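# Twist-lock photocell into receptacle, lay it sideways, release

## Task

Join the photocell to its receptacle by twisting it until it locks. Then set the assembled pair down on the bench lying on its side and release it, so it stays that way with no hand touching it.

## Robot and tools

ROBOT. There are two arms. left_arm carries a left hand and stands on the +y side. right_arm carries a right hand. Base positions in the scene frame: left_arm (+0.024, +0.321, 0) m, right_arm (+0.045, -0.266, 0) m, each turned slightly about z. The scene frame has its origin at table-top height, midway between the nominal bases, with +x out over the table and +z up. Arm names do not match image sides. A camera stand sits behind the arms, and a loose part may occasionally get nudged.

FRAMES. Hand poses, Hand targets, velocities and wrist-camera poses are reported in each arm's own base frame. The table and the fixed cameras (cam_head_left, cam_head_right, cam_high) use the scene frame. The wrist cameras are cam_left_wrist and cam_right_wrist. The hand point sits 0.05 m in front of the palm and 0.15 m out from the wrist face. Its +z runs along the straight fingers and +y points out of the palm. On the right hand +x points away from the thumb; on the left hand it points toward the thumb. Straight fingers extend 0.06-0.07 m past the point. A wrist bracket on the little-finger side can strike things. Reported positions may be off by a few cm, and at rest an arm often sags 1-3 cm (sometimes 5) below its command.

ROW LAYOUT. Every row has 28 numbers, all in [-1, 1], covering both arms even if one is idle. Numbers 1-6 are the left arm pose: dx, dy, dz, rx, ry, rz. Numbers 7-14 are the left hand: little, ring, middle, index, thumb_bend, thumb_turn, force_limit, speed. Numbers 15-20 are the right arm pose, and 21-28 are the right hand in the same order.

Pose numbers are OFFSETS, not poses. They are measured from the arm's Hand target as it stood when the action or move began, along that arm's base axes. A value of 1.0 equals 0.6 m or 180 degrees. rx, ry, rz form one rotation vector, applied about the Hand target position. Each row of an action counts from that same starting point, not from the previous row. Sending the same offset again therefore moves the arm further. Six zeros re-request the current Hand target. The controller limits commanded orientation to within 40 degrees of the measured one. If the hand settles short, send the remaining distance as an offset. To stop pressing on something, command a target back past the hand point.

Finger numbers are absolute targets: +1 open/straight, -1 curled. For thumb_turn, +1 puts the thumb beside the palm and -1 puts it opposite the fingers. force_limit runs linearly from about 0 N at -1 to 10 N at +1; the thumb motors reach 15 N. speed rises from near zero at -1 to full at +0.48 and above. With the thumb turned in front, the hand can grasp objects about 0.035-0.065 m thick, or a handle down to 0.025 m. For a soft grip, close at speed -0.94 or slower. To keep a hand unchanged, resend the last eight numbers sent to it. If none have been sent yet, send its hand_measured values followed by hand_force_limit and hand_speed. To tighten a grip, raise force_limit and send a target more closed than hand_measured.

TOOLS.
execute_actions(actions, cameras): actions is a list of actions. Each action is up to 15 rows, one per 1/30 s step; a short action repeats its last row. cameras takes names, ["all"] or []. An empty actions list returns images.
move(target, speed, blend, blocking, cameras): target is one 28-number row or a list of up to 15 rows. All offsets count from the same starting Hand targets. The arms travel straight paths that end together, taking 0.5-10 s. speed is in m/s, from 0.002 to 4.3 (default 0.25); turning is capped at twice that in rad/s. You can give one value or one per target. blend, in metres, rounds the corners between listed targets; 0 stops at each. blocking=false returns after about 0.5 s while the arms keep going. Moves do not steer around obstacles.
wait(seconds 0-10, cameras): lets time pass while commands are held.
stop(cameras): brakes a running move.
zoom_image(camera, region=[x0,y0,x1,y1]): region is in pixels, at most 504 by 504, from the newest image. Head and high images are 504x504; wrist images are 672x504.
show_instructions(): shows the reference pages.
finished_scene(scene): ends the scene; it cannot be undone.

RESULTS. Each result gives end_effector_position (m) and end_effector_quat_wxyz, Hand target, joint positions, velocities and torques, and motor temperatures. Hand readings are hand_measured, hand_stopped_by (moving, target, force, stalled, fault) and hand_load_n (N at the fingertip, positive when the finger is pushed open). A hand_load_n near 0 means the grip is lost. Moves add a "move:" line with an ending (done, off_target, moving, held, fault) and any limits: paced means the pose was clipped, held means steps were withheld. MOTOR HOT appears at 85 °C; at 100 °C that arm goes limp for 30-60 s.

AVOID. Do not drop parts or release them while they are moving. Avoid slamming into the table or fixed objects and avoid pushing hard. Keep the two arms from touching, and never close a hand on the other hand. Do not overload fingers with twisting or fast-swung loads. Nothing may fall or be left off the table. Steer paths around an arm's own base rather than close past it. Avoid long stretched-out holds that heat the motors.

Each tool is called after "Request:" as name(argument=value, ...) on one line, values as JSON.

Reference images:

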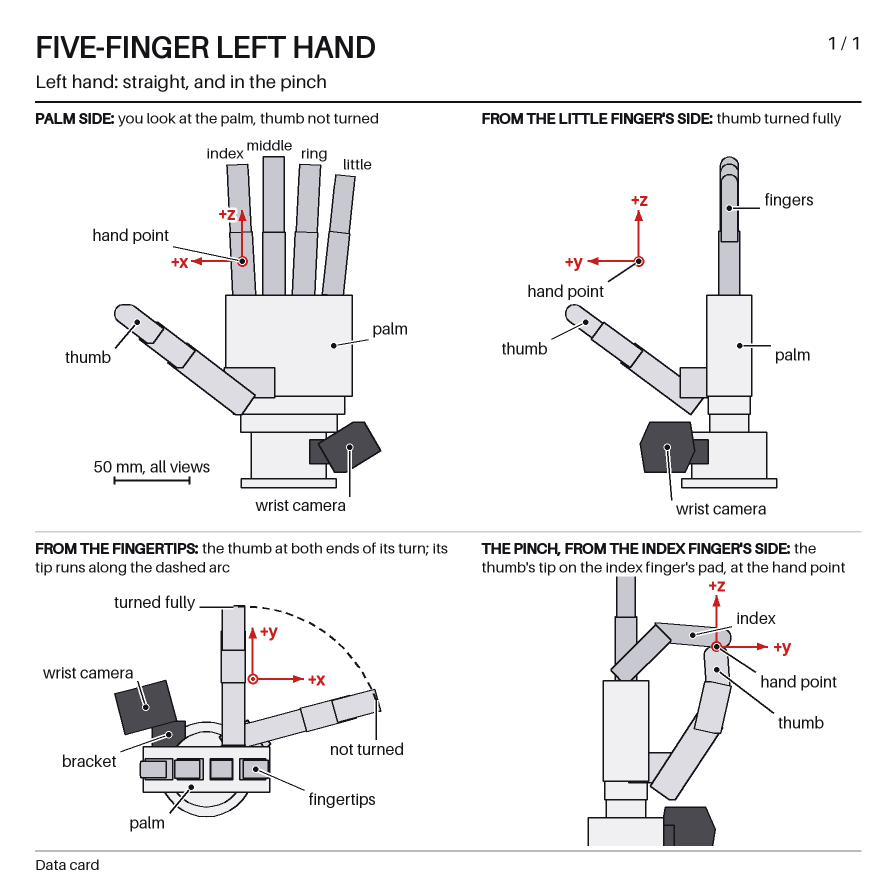

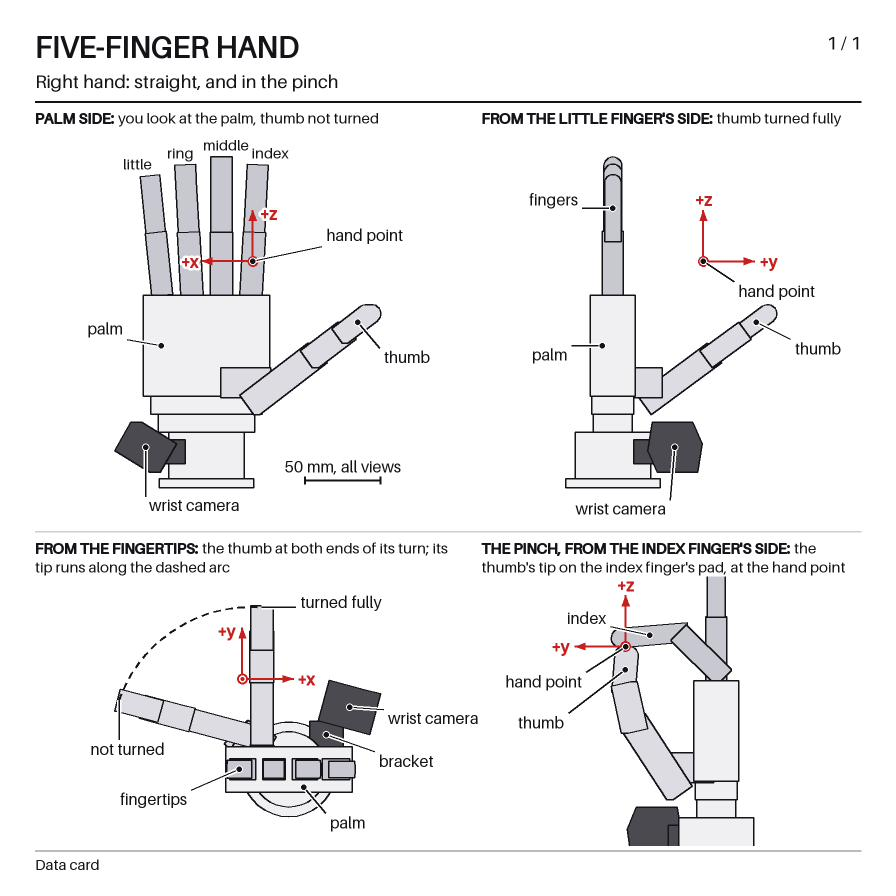

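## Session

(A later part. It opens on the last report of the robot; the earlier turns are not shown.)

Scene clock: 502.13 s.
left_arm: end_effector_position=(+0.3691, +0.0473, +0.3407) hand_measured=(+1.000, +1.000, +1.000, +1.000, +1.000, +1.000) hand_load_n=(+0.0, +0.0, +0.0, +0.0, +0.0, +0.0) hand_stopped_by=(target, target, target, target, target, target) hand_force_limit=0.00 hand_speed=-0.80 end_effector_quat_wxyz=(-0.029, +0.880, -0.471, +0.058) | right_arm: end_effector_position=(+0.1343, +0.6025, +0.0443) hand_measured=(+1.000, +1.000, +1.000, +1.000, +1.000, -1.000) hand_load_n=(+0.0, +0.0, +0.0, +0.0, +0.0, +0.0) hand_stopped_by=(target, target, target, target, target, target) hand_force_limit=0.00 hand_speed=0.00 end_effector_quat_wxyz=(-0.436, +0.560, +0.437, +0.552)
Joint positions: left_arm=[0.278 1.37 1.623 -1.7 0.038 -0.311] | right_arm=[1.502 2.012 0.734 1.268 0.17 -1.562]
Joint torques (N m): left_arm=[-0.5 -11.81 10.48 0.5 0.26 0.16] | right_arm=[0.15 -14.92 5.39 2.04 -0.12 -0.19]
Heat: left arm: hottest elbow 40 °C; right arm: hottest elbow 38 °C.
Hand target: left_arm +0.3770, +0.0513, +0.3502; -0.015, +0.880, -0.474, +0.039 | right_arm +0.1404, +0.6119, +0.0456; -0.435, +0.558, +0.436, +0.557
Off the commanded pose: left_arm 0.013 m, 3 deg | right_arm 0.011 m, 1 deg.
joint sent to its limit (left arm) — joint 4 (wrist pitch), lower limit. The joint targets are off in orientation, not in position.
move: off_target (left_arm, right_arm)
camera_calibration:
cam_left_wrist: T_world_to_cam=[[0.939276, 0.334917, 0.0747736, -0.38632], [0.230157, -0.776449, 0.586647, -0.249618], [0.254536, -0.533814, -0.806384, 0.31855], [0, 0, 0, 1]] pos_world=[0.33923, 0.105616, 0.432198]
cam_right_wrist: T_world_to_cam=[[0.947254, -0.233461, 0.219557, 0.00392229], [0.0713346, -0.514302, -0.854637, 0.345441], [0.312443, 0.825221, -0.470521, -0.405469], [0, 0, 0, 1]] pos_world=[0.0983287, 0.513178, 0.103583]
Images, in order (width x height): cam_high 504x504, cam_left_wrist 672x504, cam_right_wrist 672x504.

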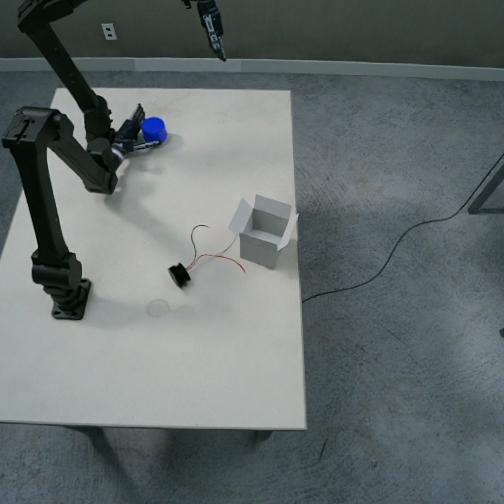

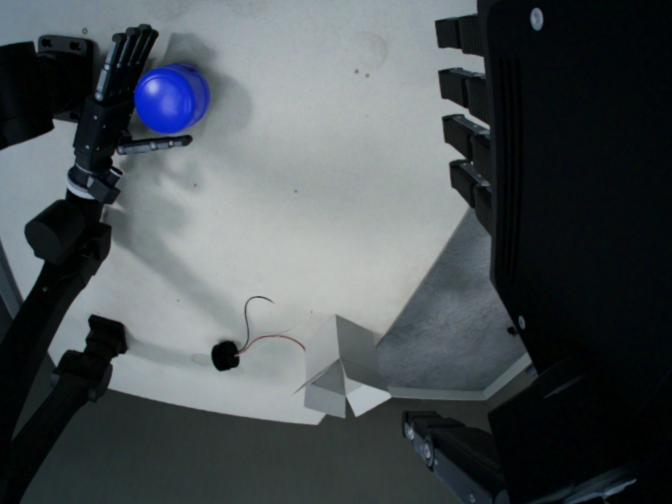

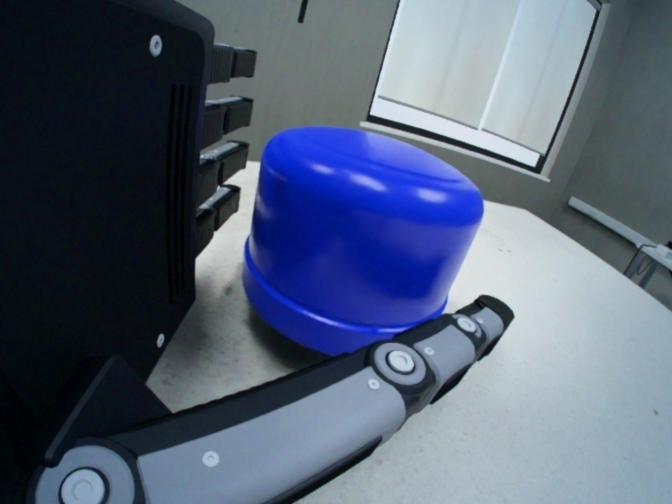

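Request:
execute_actions(actions=[[[0,0,0,0,0,0,1,1,1,1,1,1,0,-0.8,0,0,0,0,0,0,1,1,0.1,0.1,0.8,-1,-0.6,-0.9]]])

Request:
wait(seconds=2.5, cameras=["cam_right_wrist", "cam_high"])

Scene clock: 528.83 s.
left_arm: end_effector_position=(+0.3691, +0.0473, +0.3407) hand_measured=(+1.000, +1.000, +1.000, +1.000, +1.000, +1.000) hand_load_n=(+0.0, +0.0, +0.0, +0.0, +0.0, +0.0) hand_stopped_by=(target, target, target, target, target, target) hand_force_limit=0.00 hand_speed=-0.80 end_effector_quat_wxyz=(-0.029, +0.880, -0.471, +0.058) | right_arm: end_effector_position=(+0.1344, +0.6026, +0.0444) hand_measured=(+1.000, +1.000, +0.424, +0.470, +0.802, -1.000) hand_load_n=(+0.0, +0.0, +4.0, +1.0, +6.0, +0.5) hand_stopped_by=(target, target, force, force, target, target) hand_force_limit=-0.60 hand_speed=-0.90 end_effector_quat_wxyz=(-0.436, +0.560, +0.437, +0.552)
Joint positions: left_arm=[0.278 1.37 1.623 -1.7 0.038 -0.311] | right_arm=[1.501 2.012 0.734 1.268 0.169 -1.563]
Joint velocities: left_arm=[within noise] | right_arm=[-0.005 0.015 -0.002 -0.002 0.168 0.007]
Joint torques (N m): left_arm=[-0.56 -11.81 10.48 0.5 0.26 0.16] | right_arm=[0.32 -15.03 5.49 2.04 -0.1 -0.16]
Heat: left arm: hottest elbow 40 °C; right arm: hottest elbow 37 °C.
Hand target: left_arm +0.3770, +0.0513, +0.3502; -0.015, +0.880, -0.474, +0.039 | right_arm +0.1405, +0.6119, +0.0457; -0.435, +0.558, +0.435, +0.557
Off the commanded pose: left_arm 0.013 m, 3 deg | right_arm 0.011 m, 1 deg.
joint sent to its limit (left arm) — joint 4 (wrist pitch), lower limit. The joint targets are off in orientation, not in position.

Scene clock: 531.33 s.
left_arm: end_effector_position=(+0.3691, +0.0473, +0.3407) hand_measured=(+1.000, +1.000, +1.000, +1.000, +1.000, +1.000) hand_load_n=(+0.0, +0.0, +0.0, +0.0, +0.0, +0.0) hand_stopped_by=(target, target, target, target, target, target) hand_force_limit=0.00 hand_speed=-0.80 end_effector_quat_wxyz=(-0.029, +0.880, -0.471, +0.058) | right_arm: end_effector_position=(+0.1344, +0.6026, +0.0444) hand_measured=(+1.000, +1.000, +0.424, +0.470, +0.802, -1.000) hand_load_n=(+0.0, +0.0, +4.0, +1.0, +5.5, +0.5) hand_stopped_by=(target, target, force, force, target, target) hand_force_limit=-0.60 hand_speed=-0.90 end_effector_quat_wxyz=(-0.436, +0.560, +0.437, +0.552)
Joint positions: left_arm=[0.278 1.37 1.623 -1.7 0.038 -0.311] | right_arm=[1.501 2.012 0.734 1.268 0.169 -1.563]
Joint torques (N m): left_arm=[-0.56 -11.87 10.48 0.49 0.27 0.16] | right_arm=[0.56 -14.86 5.45 1.88 -0.08 -0.16]
Heat: left arm: hottest elbow 40 °C; right arm: hottest elbow 37 °C.
Hand target: left_arm +0.3770, +0.0513, +0.3502; -0.015, +0.880, -0.474, +0.039 | right_arm +0.1405, +0.6119, +0.0457; -0.435, +0.558, +0.435, +0.557
Off the commanded pose: left_arm 0.013 m, 3 deg | right_arm 0.011 m, 1 deg.
wait: 2.50 s; at rest by 0.17 s
camera_calibration:
cam_right_wrist: T_world_to_cam=[[0.947159, -0.233148, 0.220299, 0.00359936], [0.0721185, -0.514425, -0.854497, 0.345405], [0.312551, 0.825232, -0.470429, -0.405527], [0, 0, 0, 1]] pos_world=[0.0984287, 0.513178, 0.103583]
Images, in order (width x height): cam_high 504x504, cam_right_wrist 672x504.

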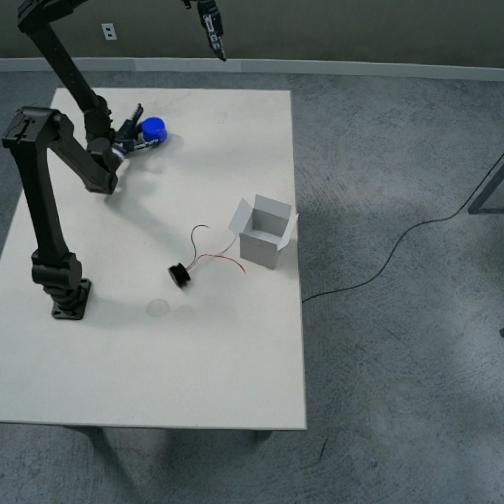

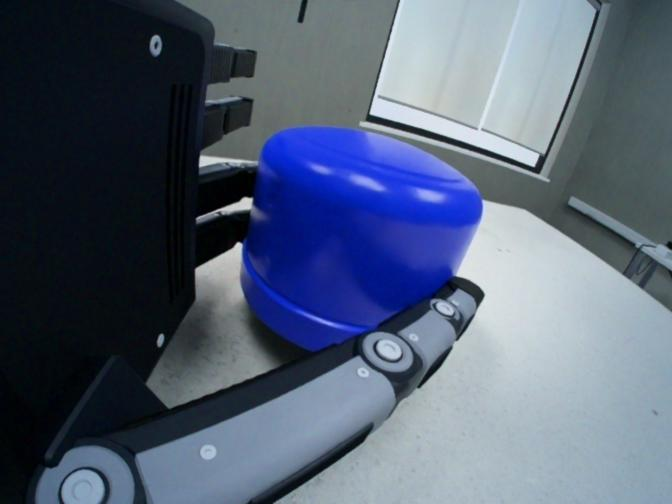

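Request:
execute_actions(actions=[[[0,0,0,0,0,0,1,1,1,1,1,1,0,-0.8,0,0,0,0,0,0,1,1,0.0,0.0,0.7,-1,0.3,-0.9]]])

Request:
wait(seconds=1, cameras=["cam_right_wrist"])

Scene clock: 538.70 s.
left_arm: end_effector_position=(+0.3691, +0.0473, +0.3407) hand_measured=(+1.000, +1.000, +1.000, +1.000, +1.000, +1.000) hand_load_n=(+0.0, +0.0, -0.5, +0.0, +0.0, +0.0) hand_stopped_by=(target, target, target, target, target, target) hand_force_limit=0.00 hand_speed=-0.80 end_effector_quat_wxyz=(-0.029, +0.880, -0.471, +0.058) | right_arm: end_effector_position=(+0.1343, +0.6026, +0.0444) hand_measured=(+1.000, +1.000, +0.408, +0.444, +0.800, -1.000) hand_load_n=(+0.0, +0.0, +5.5, +6.5, +14.5, +0.0) hand_stopped_by=(target, target, force, force, force, target) hand_force_limit=0.30 hand_speed=-0.90 end_effector_quat_wxyz=(-0.436, +0.560, +0.438, +0.552)
Joint positions: left_arm=[0.278 1.37 1.623 -1.7 0.038 -0.311] | right_arm=[1.501 2.012 0.734 1.268 0.169 -1.563]
Joint torques (N m): left_arm=[-0.5 -11.93 10.5 0.5 0.26 0.16] | right_arm=[0.5 -15.03 5.34 2 -0.1 -0.18]
Heat: left arm: hottest elbow 40 °C; right arm: hottest elbow 37 °C.
Hand target: left_arm +0.3770, +0.0513, +0.3502; -0.015, +0.880, -0.474, +0.039 | right_arm +0.1405, +0.6120, +0.0457; -0.435, +0.558, +0.435, +0.557
Off the commanded pose: left_arm 0.013 m, 3 deg | right_arm 0.011 m, 1 deg.
joint sent to its limit (left arm) — joint 4 (wrist pitch), lower limit. The joint targets are off in orientation, not in position.

Scene clock: 539.70 s.
left_arm: end_effector_position=(+0.3691, +0.0473, +0.3407) hand_measured=(+1.000, +1.000, +1.000, +1.000, +1.000, +1.000) hand_load_n=(+0.0, +0.0, +0.0, +0.0, +0.0, +0.0) hand_stopped_by=(target, target, target, target, target, target) hand_force_limit=0.00 hand_speed=-0.80 end_effector_quat_wxyz=(-0.029, +0.880, -0.471, +0.058) | right_arm: end_effector_position=(+0.1343, +0.6026, +0.0444) hand_measured=(+1.000, +1.000, +0.408, +0.444, +0.800, -1.000) hand_load_n=(+0.0, +0.0, +5.5, +7.0, +14.5, +0.0) hand_stopped_by=(target, target, force, force, force, target) hand_force_limit=0.30 hand_speed=-0.90 end_effector_quat_wxyz=(-0.436, +0.560, +0.438, +0.552)
Joint positions: left_arm=[0.278 1.37 1.623 -1.7 0.038 -0.311] | right_arm=[1.501 2.012 0.734 1.268 0.169 -1.563]
Joint torques (N m): left_arm=[-0.56 -11.93 10.5 0.54 0.27 0.16] | right_arm=[0.44 -15.15 5.31 1.95 -0.09 -0.15]
Heat: left arm: hottest elbow 40 °C; right arm: hottest elbow 37 °C.
Hand target: left_arm +0.3770, +0.0513, +0.3502; -0.015, +0.880, -0.474, +0.039 | right_arm +0.1405, +0.6120, +0.0457; -0.435, +0.558, +0.435, +0.557
Off the commanded pose: left_arm 0.013 m, 3 deg | right_arm 0.011 m, 1 deg.
wait: 1.00 s; at rest by 0.17 s
camera_calibration:
cam_right_wrist: T_world_to_cam=[[0.947271, -0.232718, 0.220273, 0.00339476], [0.0723247, -0.514404, -0.854493, 0.345425], [0.312165, 0.825367, -0.470448, -0.405639], [0, 0, 0, 1]] pos_world=[0.0984279, 0.513279, 0.103583]
Images, in order (width x height): cam_right_wrist 672x504.

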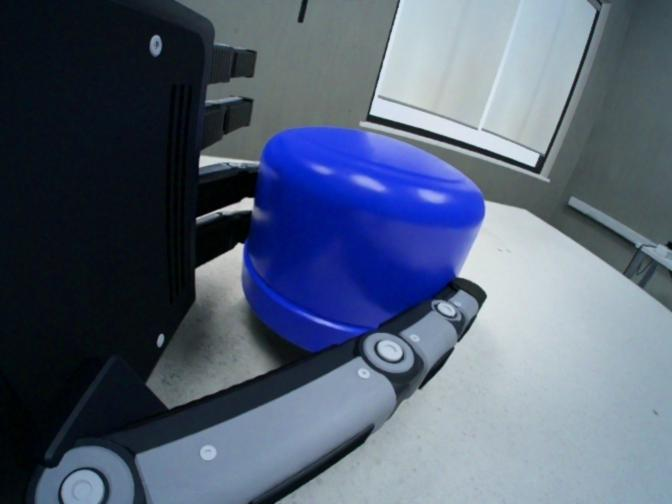

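Request:
move(target=[[0,0,0,0,0,0,1,1,1,1,1,1,0,-0.8,0,0,0.2,0,0,0,1,1,0.0,0.0,0.7,-1,0.3,-0.9]], speed=0.12, cameras=["cam_right_wrist", "cam_high", "cam_left_wrist"])

Scene clock: 550.63 s.
left_arm: end_effector_position=(+0.3691, +0.0473, +0.3407) hand_measured=(+1.000, +1.000, +1.000, +1.000, +1.000, +1.000) hand_load_n=(+0.0, +0.0, +0.0, +0.0, +0.0, +0.0) hand_stopped_by=(target, target, target, target, target, target) hand_force_limit=0.00 hand_speed=-0.80 end_effector_quat_wxyz=(-0.029, +0.880, -0.471, +0.058) | right_arm: end_effector_position=(+0.1344, +0.6013, +0.1391) hand_measured=(+1.000, +1.000, +0.408, +0.444, +0.800, -1.000) hand_load_n=(+0.0, +0.0, +5.5, +7.0, +14.0, +0.5) hand_stopped_by=(target, target, force, force, force, target) hand_force_limit=0.30 hand_speed=-0.90 end_effector_quat_wxyz=(-0.424, +0.569, +0.449, +0.543)
Joint positions: left_arm=[0.278 1.37 1.623 -1.7 0.038 -0.311] | right_arm=[1.501 1.7 0.735 0.914 0.169 -1.567]
Joint torques (N m): left_arm=[-0.62 -11.93 10.51 0.5 0.26 0.16] | right_arm=[0.5 -16.38 7.73 2.21 -0.07 -0.13]
Heat: left arm: hottest elbow 40 °C; right arm: hottest elbow 37 °C.
Hand target: left_arm +0.3770, +0.0513, +0.3502; -0.015, +0.880, -0.474, +0.039 | right_arm +0.1405, +0.6120, +0.1658; -0.435, +0.558, +0.435, +0.557
Off the commanded pose: left_arm 0.013 m, 3 deg | right_arm 0.029 m, 3 deg.
joint sent to its limit (left arm) — joint 4 (wrist pitch), lower limit. The joint targets are off in orientation, not in position.
move: off_target (left_arm, right_arm)
camera_calibration:
cam_left_wrist: T_world_to_cam=[[0.939276, 0.334917, 0.0747736, -0.38632], [0.230157, -0.776449, 0.586647, -0.249618], [0.254536, -0.533814, -0.806384, 0.31855], [0, 0, 0, 1]] pos_world=[0.33923, 0.105616, 0.432198]
cam_right_wrist: T_world_to_cam=[[0.947085, -0.223171, 0.230706, -0.0249206], [0.073128, -0.549827, -0.832071, 0.443747], [0.312543, 0.804913, -0.504413, -0.342919], [0, 0, 0, 1]] pos_world=[0.0983285, 0.514443, 0.202005]
Images, in order (width x height): cam_high 504x504, cam_left_wrist 672x504, cam_right_wrist 672x504.

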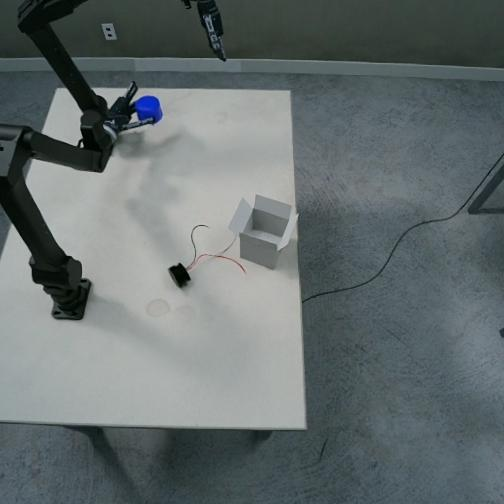

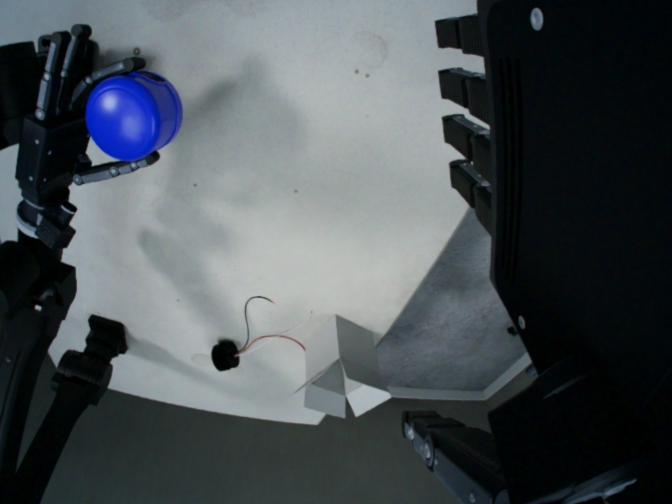

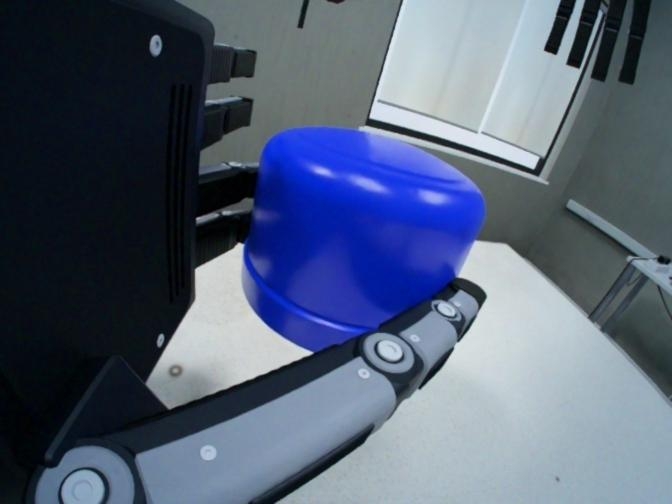

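Request:
move(target=[[0,0,0,0,0,0,1,1,1,1,1,1,0,-0.8,0.4,-0.686,0.25,0.163,0.114,-0.188,1,1,0.0,0.0,0.7,-1,0.3,-0.9]], speed=0.25, cameras=["all"])

Scene clock: 565.83 s.
left_arm: end_effector_position=(+0.3691, +0.0473, +0.3407) hand_measured=(+1.000, +1.000, +1.000, +1.000, +1.000, +1.000) hand_load_n=(+0.0, +0.0, +0.0, +0.5, +0.0, +0.0) hand_stopped_by=(target, target, target, target, target, target) hand_force_limit=0.00 hand_speed=-0.80 end_effector_quat_wxyz=(-0.029, +0.880, -0.471, +0.058) | right_arm: end_effector_position=(+0.3710, +0.1989, +0.2726) hand_measured=(+1.000, +1.000, +0.408, +0.444, +0.800, -1.000) hand_load_n=(+0.0, +0.0, +5.5, +6.0, +15.0, +0.5) hand_stopped_by=(target, target, force, force, force, target) hand_force_limit=0.30 hand_speed=-0.90 end_effector_quat_wxyz=(-0.441, +0.648, +0.022, +0.621)
Joint positions: left_arm=[0.278 1.37 1.623 -1.7 0.038 -0.311] | right_arm=[0.499 0.758 0.348 0.573 -0.15 -0.964]
Joint torques (N m): left_arm=[-0.56 -11.93 10.51 0.54 0.26 0.17] | right_arm=[0.79 -4.78 12.12 2.03 -0.15 -0.04]
Heat: left arm: hottest elbow 41 °C; right arm: hottest elbow 38 °C.
Hand target: left_arm +0.3770, +0.0513, +0.3502; -0.015, +0.880, -0.474, +0.039 | right_arm +0.3805, +0.2004, +0.3158; -0.450, +0.620, +0.022, +0.642
Off the commanded pose: left_arm 0.013 m, 3 deg | right_arm 0.044 m, 4 deg.
joint sent to its limit (left arm) — joint 4 (wrist pitch), lower limit. The joint targets are off in orientation, not in position.
move: off_target (left_arm, right_arm)
camera_calibration:
cam_left_wrist: T_world_to_cam=[[0.939276, 0.334917, 0.0747736, -0.38632], [0.230157, -0.776449, 0.586647, -0.249618], [0.254536, -0.533814, -0.806384, 0.31855], [0, 0, 0, 1]] pos_world=[0.33923, 0.105616, 0.432198]
cam_right_wrist: T_world_to_cam=[[0.608786, -0.715017, -0.343702, 0.0102202], [-0.454504, 0.0407469, -0.889812, 0.410315], [0.650235, 0.697919, -0.300172, -0.185404], [0, 0, 0, 1]] pos_world=[0.300824, 0.119985, 0.312963]

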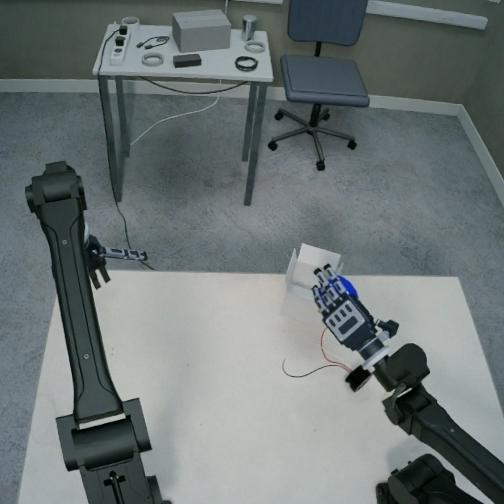

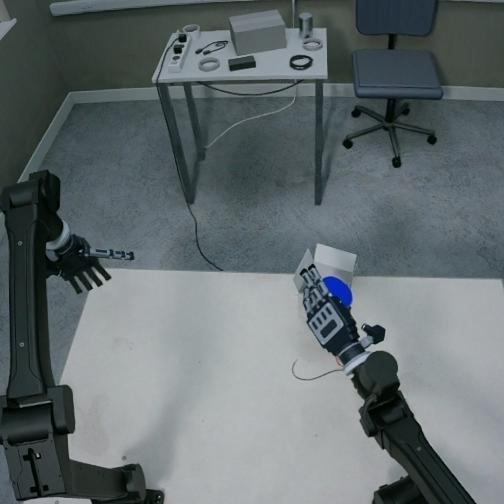

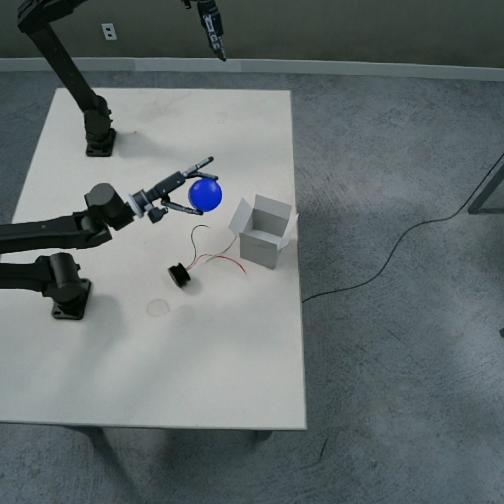

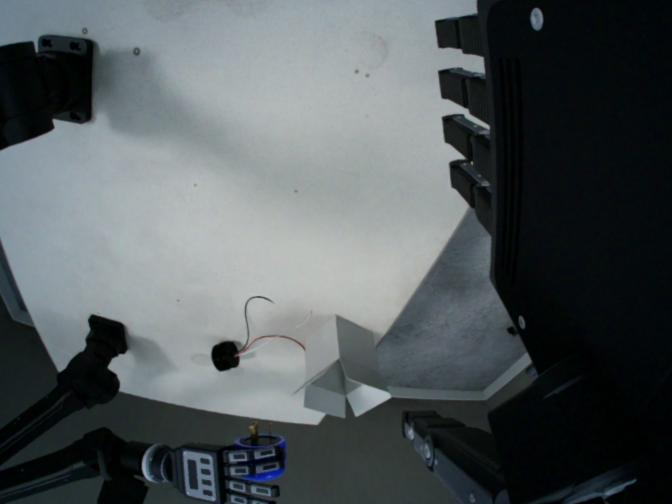

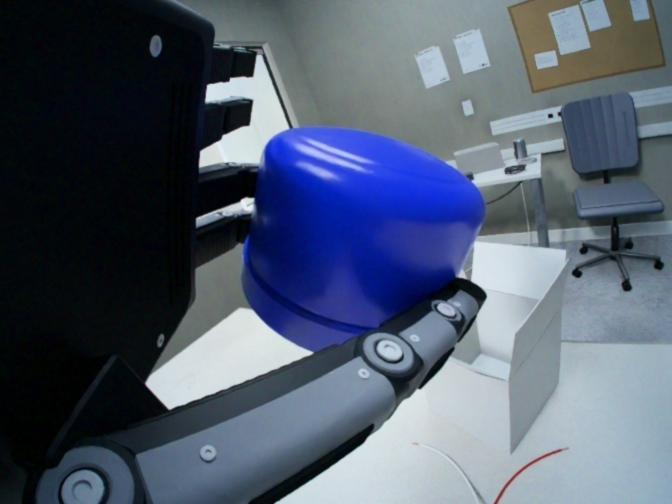

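Request:
zoom_image(camera="cam_left_wrist", region=[200, 400, 310, 504])

Request:
zoom_image(camera="cam_left_wrist", region=[190, 320, 270, 390])

Scaled by 4.582 from the camera's 672x504 image, which has a finer 960x720 frame.

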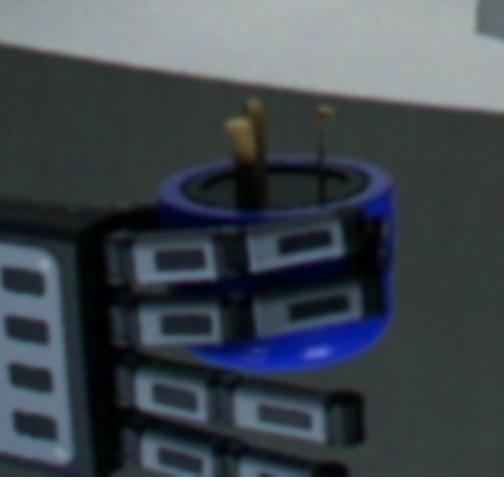

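Scaled by 6.300 from the camera's 672x504 image, which has a finer 960x720 frame.

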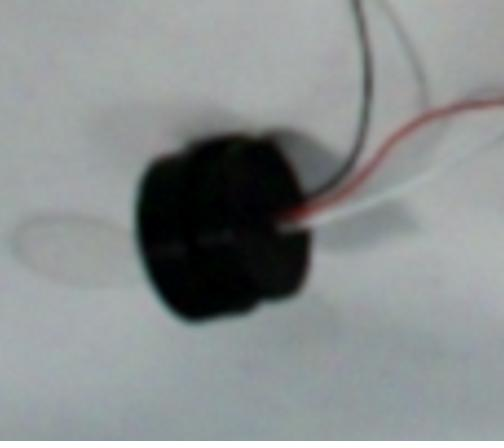

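Request:
move(target=[[0,0,0,0,0,0,1,1,1,1,1,1,0,-0.8,0.033,-0.75,0.04,0.280,0.166,-0.151,1,1,0.0,0.0,0.7,-1,0.3,-0.9]], speed=0.25, cameras=["all"])

Scene clock: 598.77 s.
left_arm: end_effector_position=(+0.3691, +0.0473, +0.3407) hand_measured=(+1.000, +1.000, +1.000, +1.000, +1.000, +1.000) hand_load_n=(+0.0, +0.0, +0.0, +0.0, +0.0, +0.0) hand_stopped_by=(target, target, target, target, target, target) hand_force_limit=0.00 hand_speed=-0.80 end_effector_quat_wxyz=(-0.029, +0.880, -0.471, +0.058) | right_arm: end_effector_position=(+0.3927, -0.2387, +0.3069) hand_measured=(+1.000, +1.000, +0.408, +0.444, +0.800, -1.000) hand_load_n=(+0.0, +0.0, +5.0, +6.0, +15.0, +0.0) hand_stopped_by=(target, target, force, force, force, target) hand_force_limit=0.30 hand_speed=-0.90 end_effector_quat_wxyz=(+0.501, -0.499, +0.517, -0.482)
Joint positions: left_arm=[0.278 1.37 1.623 -1.7 0.038 -0.311] | right_arm=[-0.934 1.074 0.757 0.262 -0.935 -0.009]
Joint torques (N m): left_arm=[-0.56 -11.87 10.51 0.53 0.26 0.15] | right_arm=[0.97 -7.82 12.57 1.76 -0.23 0.05]
Heat: left arm: hottest elbow 41 °C; right arm: hottest elbow 44 °C.
Hand target: left_arm +0.3770, +0.0513, +0.3502; -0.015, +0.880, -0.474, +0.039 | right_arm +0.4003, -0.2496, +0.3398; +0.500, -0.501, +0.499, -0.500
Off the commanded pose: left_arm 0.013 m, 3 deg | right_arm 0.035 m, 3 deg.
joint sent to its limit (left arm) — joint 4 (wrist pitch), lower limit. The joint targets are off in orientation, not in position.
move: off_target (left_arm, right_arm)
camera_calibration:
cam_left_wrist: T_world_to_cam=[[0.939276, 0.334917, 0.0747736, -0.38632], [0.230157, -0.776449, 0.586647, -0.249618], [0.254536, -0.533814, -0.806384, 0.31855], [0, 0, 0, 1]] pos_world=[0.33923, 0.105616, 0.432198]
cam_right_wrist: T_world_to_cam=[[-0.0368599, -0.190756, -0.980945, 0.270258], [-0.480942, 0.863841, -0.149911, 0.448293], [0.875977, 0.466252, -0.123583, -0.0819303], [0, 0, 0, 1]] pos_world=[0.297334, -0.2975, 0.322188]

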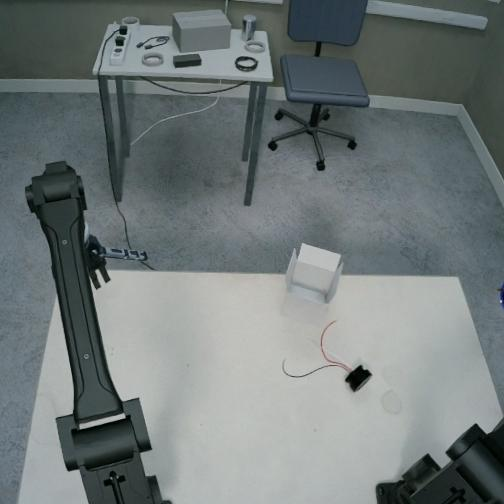

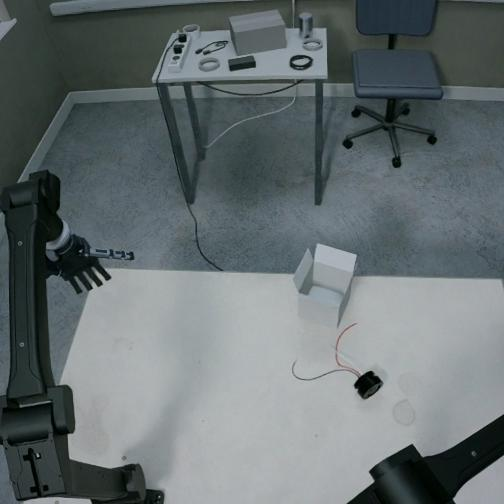

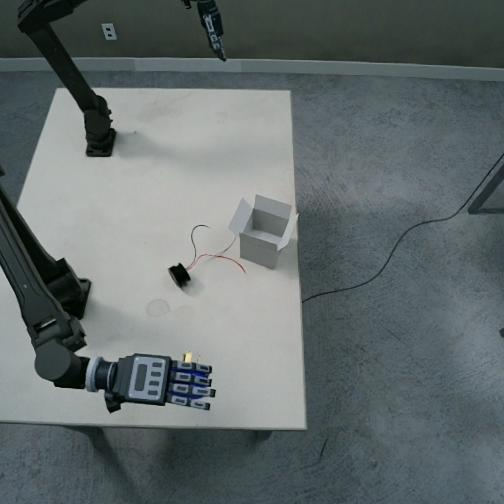

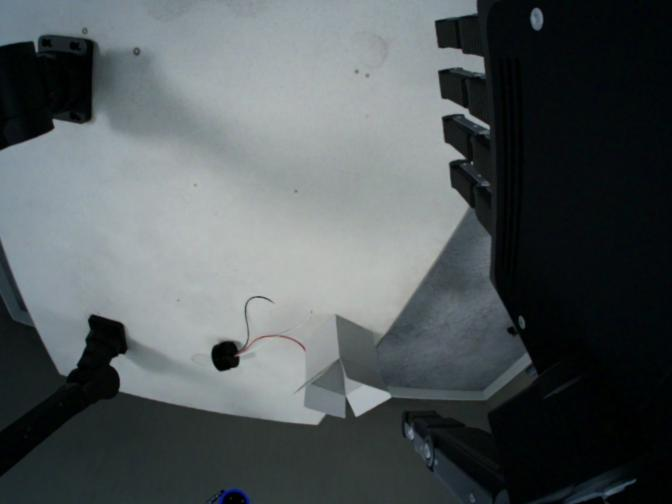

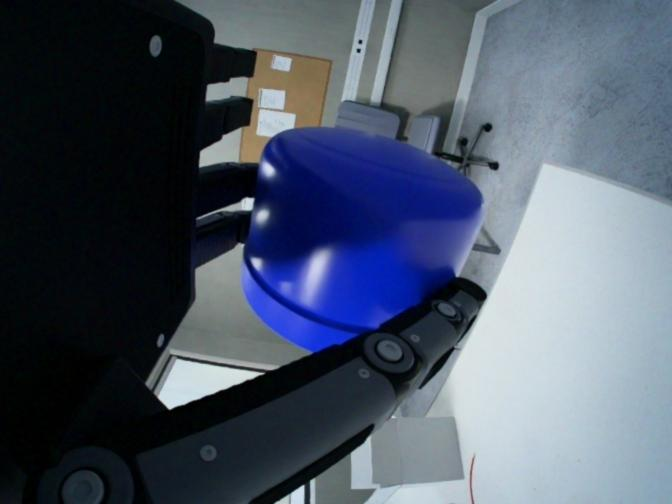

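Request:
move(target=[[0.038,-0.418,-0.083,-0.02,-0.141,-0.232,1,1,1,1,1,-1,0,0,0,0,0,0,0,0,1,1,0.0,0.0,0.7,-1,0.3,-0.9],[-0.168,-0.77,-0.317,-0.041,-0.282,-0.464,1,1,1,1,1,-1,0,0,0,0,0,0,0,0,1,1,0.0,0.0,0.7,-1,0.3,-0.9]], speed=0.25, blend=0.05, cameras=["all"])

Scene clock: 654.37 s.
left_arm: end_effector_position=(+0.2758, -0.4063, +0.1663) hand_measured=(+1.000, +1.000, +1.000, +1.000, +1.000, -1.000) hand_load_n=(+0.0, +0.0, +0.0, +0.0, +0.0, +0.0) hand_stopped_by=(target, target, target, target, target, target) hand_force_limit=0.00 hand_speed=0.00 end_effector_quat_wxyz=(+0.118, -0.266, +0.865, -0.408) | right_arm: end_effector_position=(+0.3927, -0.2387, +0.3069) hand_measured=(+1.000, +1.000, +0.408, +0.444, +0.800, -1.000) hand_load_n=(+0.0, +0.0, +5.5, +6.0, +14.5, +0.0) hand_stopped_by=(target, target, force, force, force, target) hand_force_limit=0.30 hand_speed=-0.90 end_effector_quat_wxyz=(+0.501, -0.499, +0.517, -0.482)
Joint positions: left_arm=[-0.885 1.245 0.906 -0.358 0.082 0.051] | right_arm=[-0.934 1.074 0.757 0.261 -0.935 -0.009]
Joint torques (N m): left_arm=[-1.67 -10.64 8.02 3.06 -0.05 0.21] | right_arm=[0.73 -8.12 12.66 1.74 -0.19 0.03]
Motor temperatures (°C): left_arm=[25 29 41 25 23 24] | right_arm=[26 31 46 29 25 23]
Heat: left arm: hottest elbow 41 °C; right arm: hottest elbow 46 °C.
Hand target: left_arm +0.2762, -0.4106, +0.1599; +0.120, -0.258, +0.868, -0.406 | right_arm +0.4003, -0.2496, +0.3398; +0.500, -0.501, +0.499, -0.500
Off the commanded pose: left_arm 0.008 m, 1 deg | right_arm 0.036 m, 3 deg.
move: off_target (right_arm)
camera_calibration:
cam_left_wrist: T_world_to_cam=[[0.172501, -0.674081, 0.718233, -0.439254], [-0.973986, -0.0079472, 0.226468, 0.22623], [-0.14695, -0.738615, -0.657916, -0.037648], [0, 0, 0, 1]] pos_world=[0.290584, -0.322102, 0.239483]
cam_right_wrist: T_world_to_cam=[[-0.0371144, -0.190456, -0.980994, 0.270341], [-0.481017, 0.863868, -0.149517, 0.448181], [0.875926, 0.466325, -0.123674, -0.0818765], [0, 0, 0, 1]] pos_world=[0.297334, -0.2975, 0.322087]

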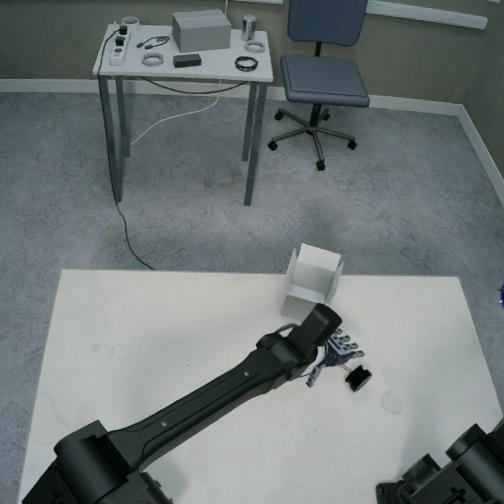

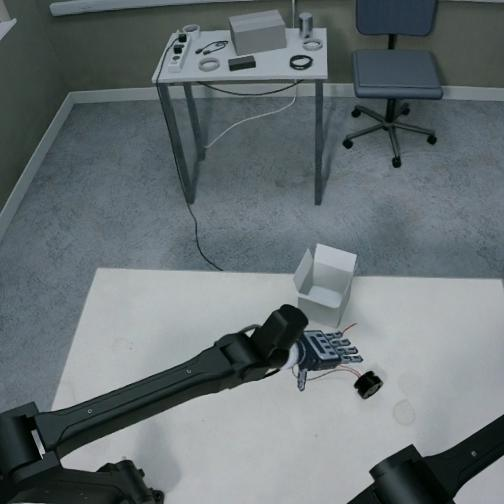

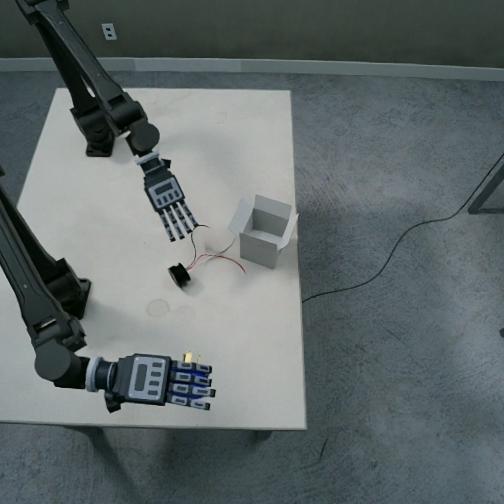

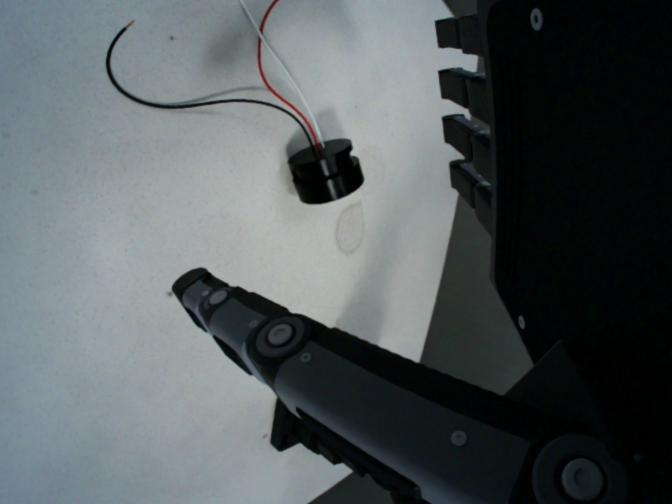

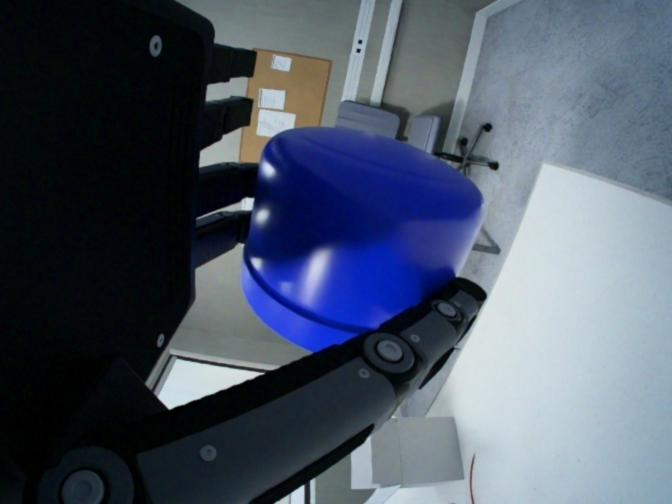

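Request:
zoom_image(camera="cam_left_wrist", region=[270, 120, 380, 220])

Request:
zoom_image(camera="cam_head_right", region=[330, 350, 400, 410])

Request:
zoom_image(camera="cam_high", region=[155, 245, 215, 305])

Scaled by 4.582 from the camera's 672x504 image, which has a finer 960x720 frame.

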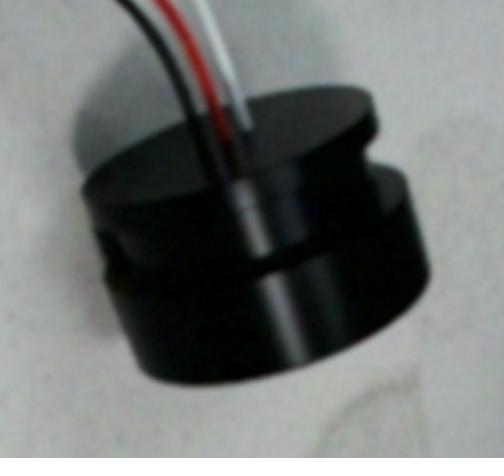

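Scaled by 7.200 from the camera's 504x504 image, which has a finer 720x720 frame.

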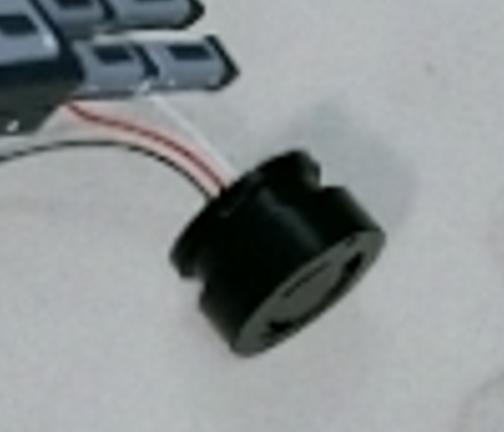

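Scaled by 8.400 from the camera's 504x504 image, which has a finer 720x720 frame.

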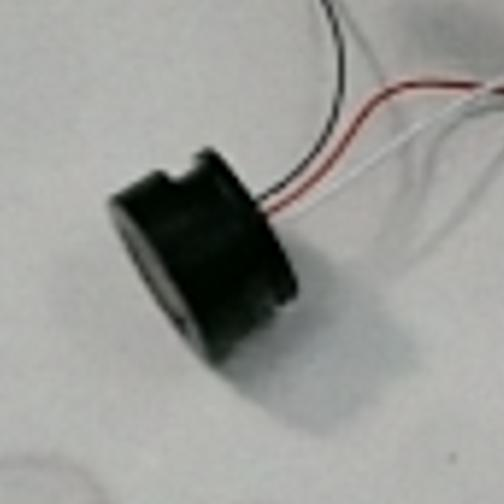

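Request:
move(target=[[0.0055,-0.11,-0.112,0,0,0.028,1,1,1,1,1,-1,0,0,0,0,0,0,0,0,1,1,0.0,0.0,0.7,-1,0.3,-0.9]], speed=0.15, cameras=["cam_left_wrist","cam_high"])

Request:
zoom_image(camera="cam_left_wrist", region=[240, 120, 400, 260])

Scene clock: 727.17 s.
left_arm: end_effector_position=(+0.2764, -0.4625, +0.0872) hand_measured=(+1.000, +1.000, +1.000, +1.000, +1.000, -1.000) hand_load_n=(+0.0, +0.0, +0.0, +0.0, +0.0, +0.0) hand_stopped_by=(target, target, target, target, target, target) hand_force_limit=0.00 hand_speed=0.00 end_effector_quat_wxyz=(+0.138, -0.295, +0.862, -0.389) | right_arm: end_effector_position=(+0.3927, -0.2387, +0.3069) hand_measured=(+1.000, +1.000, +0.408, +0.444, +0.800, -1.000) hand_load_n=(+0.0, +0.0, +5.5, +6.0, +14.5, +0.0) hand_stopped_by=(target, target, force, force, force, target) hand_force_limit=0.30 hand_speed=-0.90 end_effector_quat_wxyz=(+0.501, -0.499, +0.517, -0.482)
Joint positions: left_arm=[-0.994 1.471 0.906 -0.157 -0.07 -0.05] | right_arm=[-0.934 1.074 0.757 0.261 -0.935 -0.009]
Joint torques (N m): left_arm=[-1.79 -13.92 9.11 2.97 -0.14 -0.03] | right_arm=[1.14 -7.88 12.63 1.85 -0.19 0.05]
Heat: left arm: hottest elbow 38 °C; right arm: hottest elbow 49 °C.
Hand target: left_arm +0.2794, -0.4766, +0.0927; +0.138, -0.296, +0.856, -0.400 | right_arm +0.4003, -0.2496, +0.3398; +0.500, -0.501, +0.499, -0.500
Off the commanded pose: left_arm 0.015 m, 1 deg | right_arm 0.036 m, 3 deg.
move: off_target (left_arm, right_arm)
camera_calibration:
cam_left_wrist: T_world_to_cam=[[0.218784, -0.683584, 0.696309, -0.435714], [-0.971372, -0.0848781, 0.221884, 0.20834], [-0.0925748, -0.72492, -0.682584, -0.137715], [0, 0, 0, 1]] pos_world=[0.284954, -0.379996, 0.163163]
Images, in order (width x height): cam_high 504x504, cam_left_wrist 672x504.

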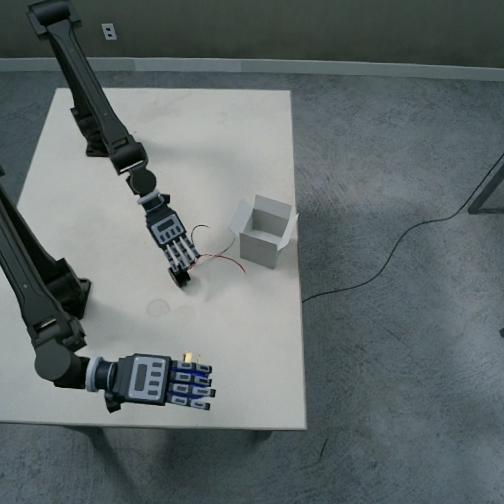

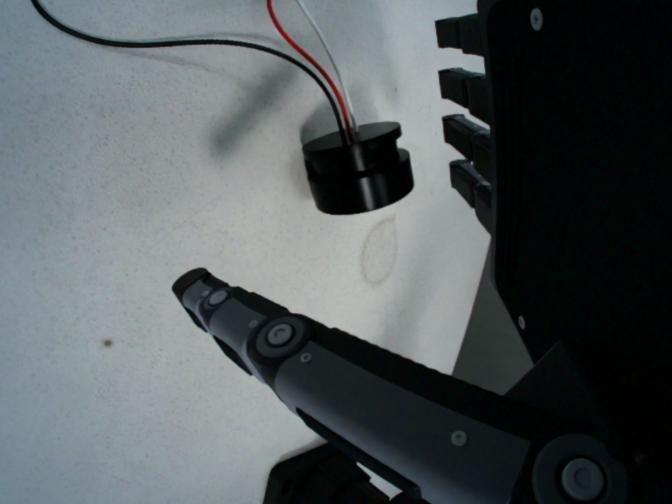

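Scaled by 3.150 from the camera's 672x504 image, which has a finer 960x720 frame.

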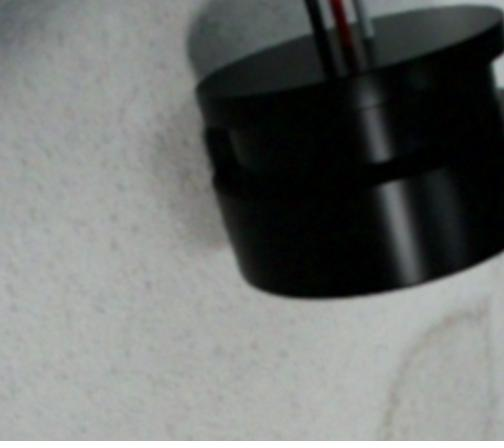

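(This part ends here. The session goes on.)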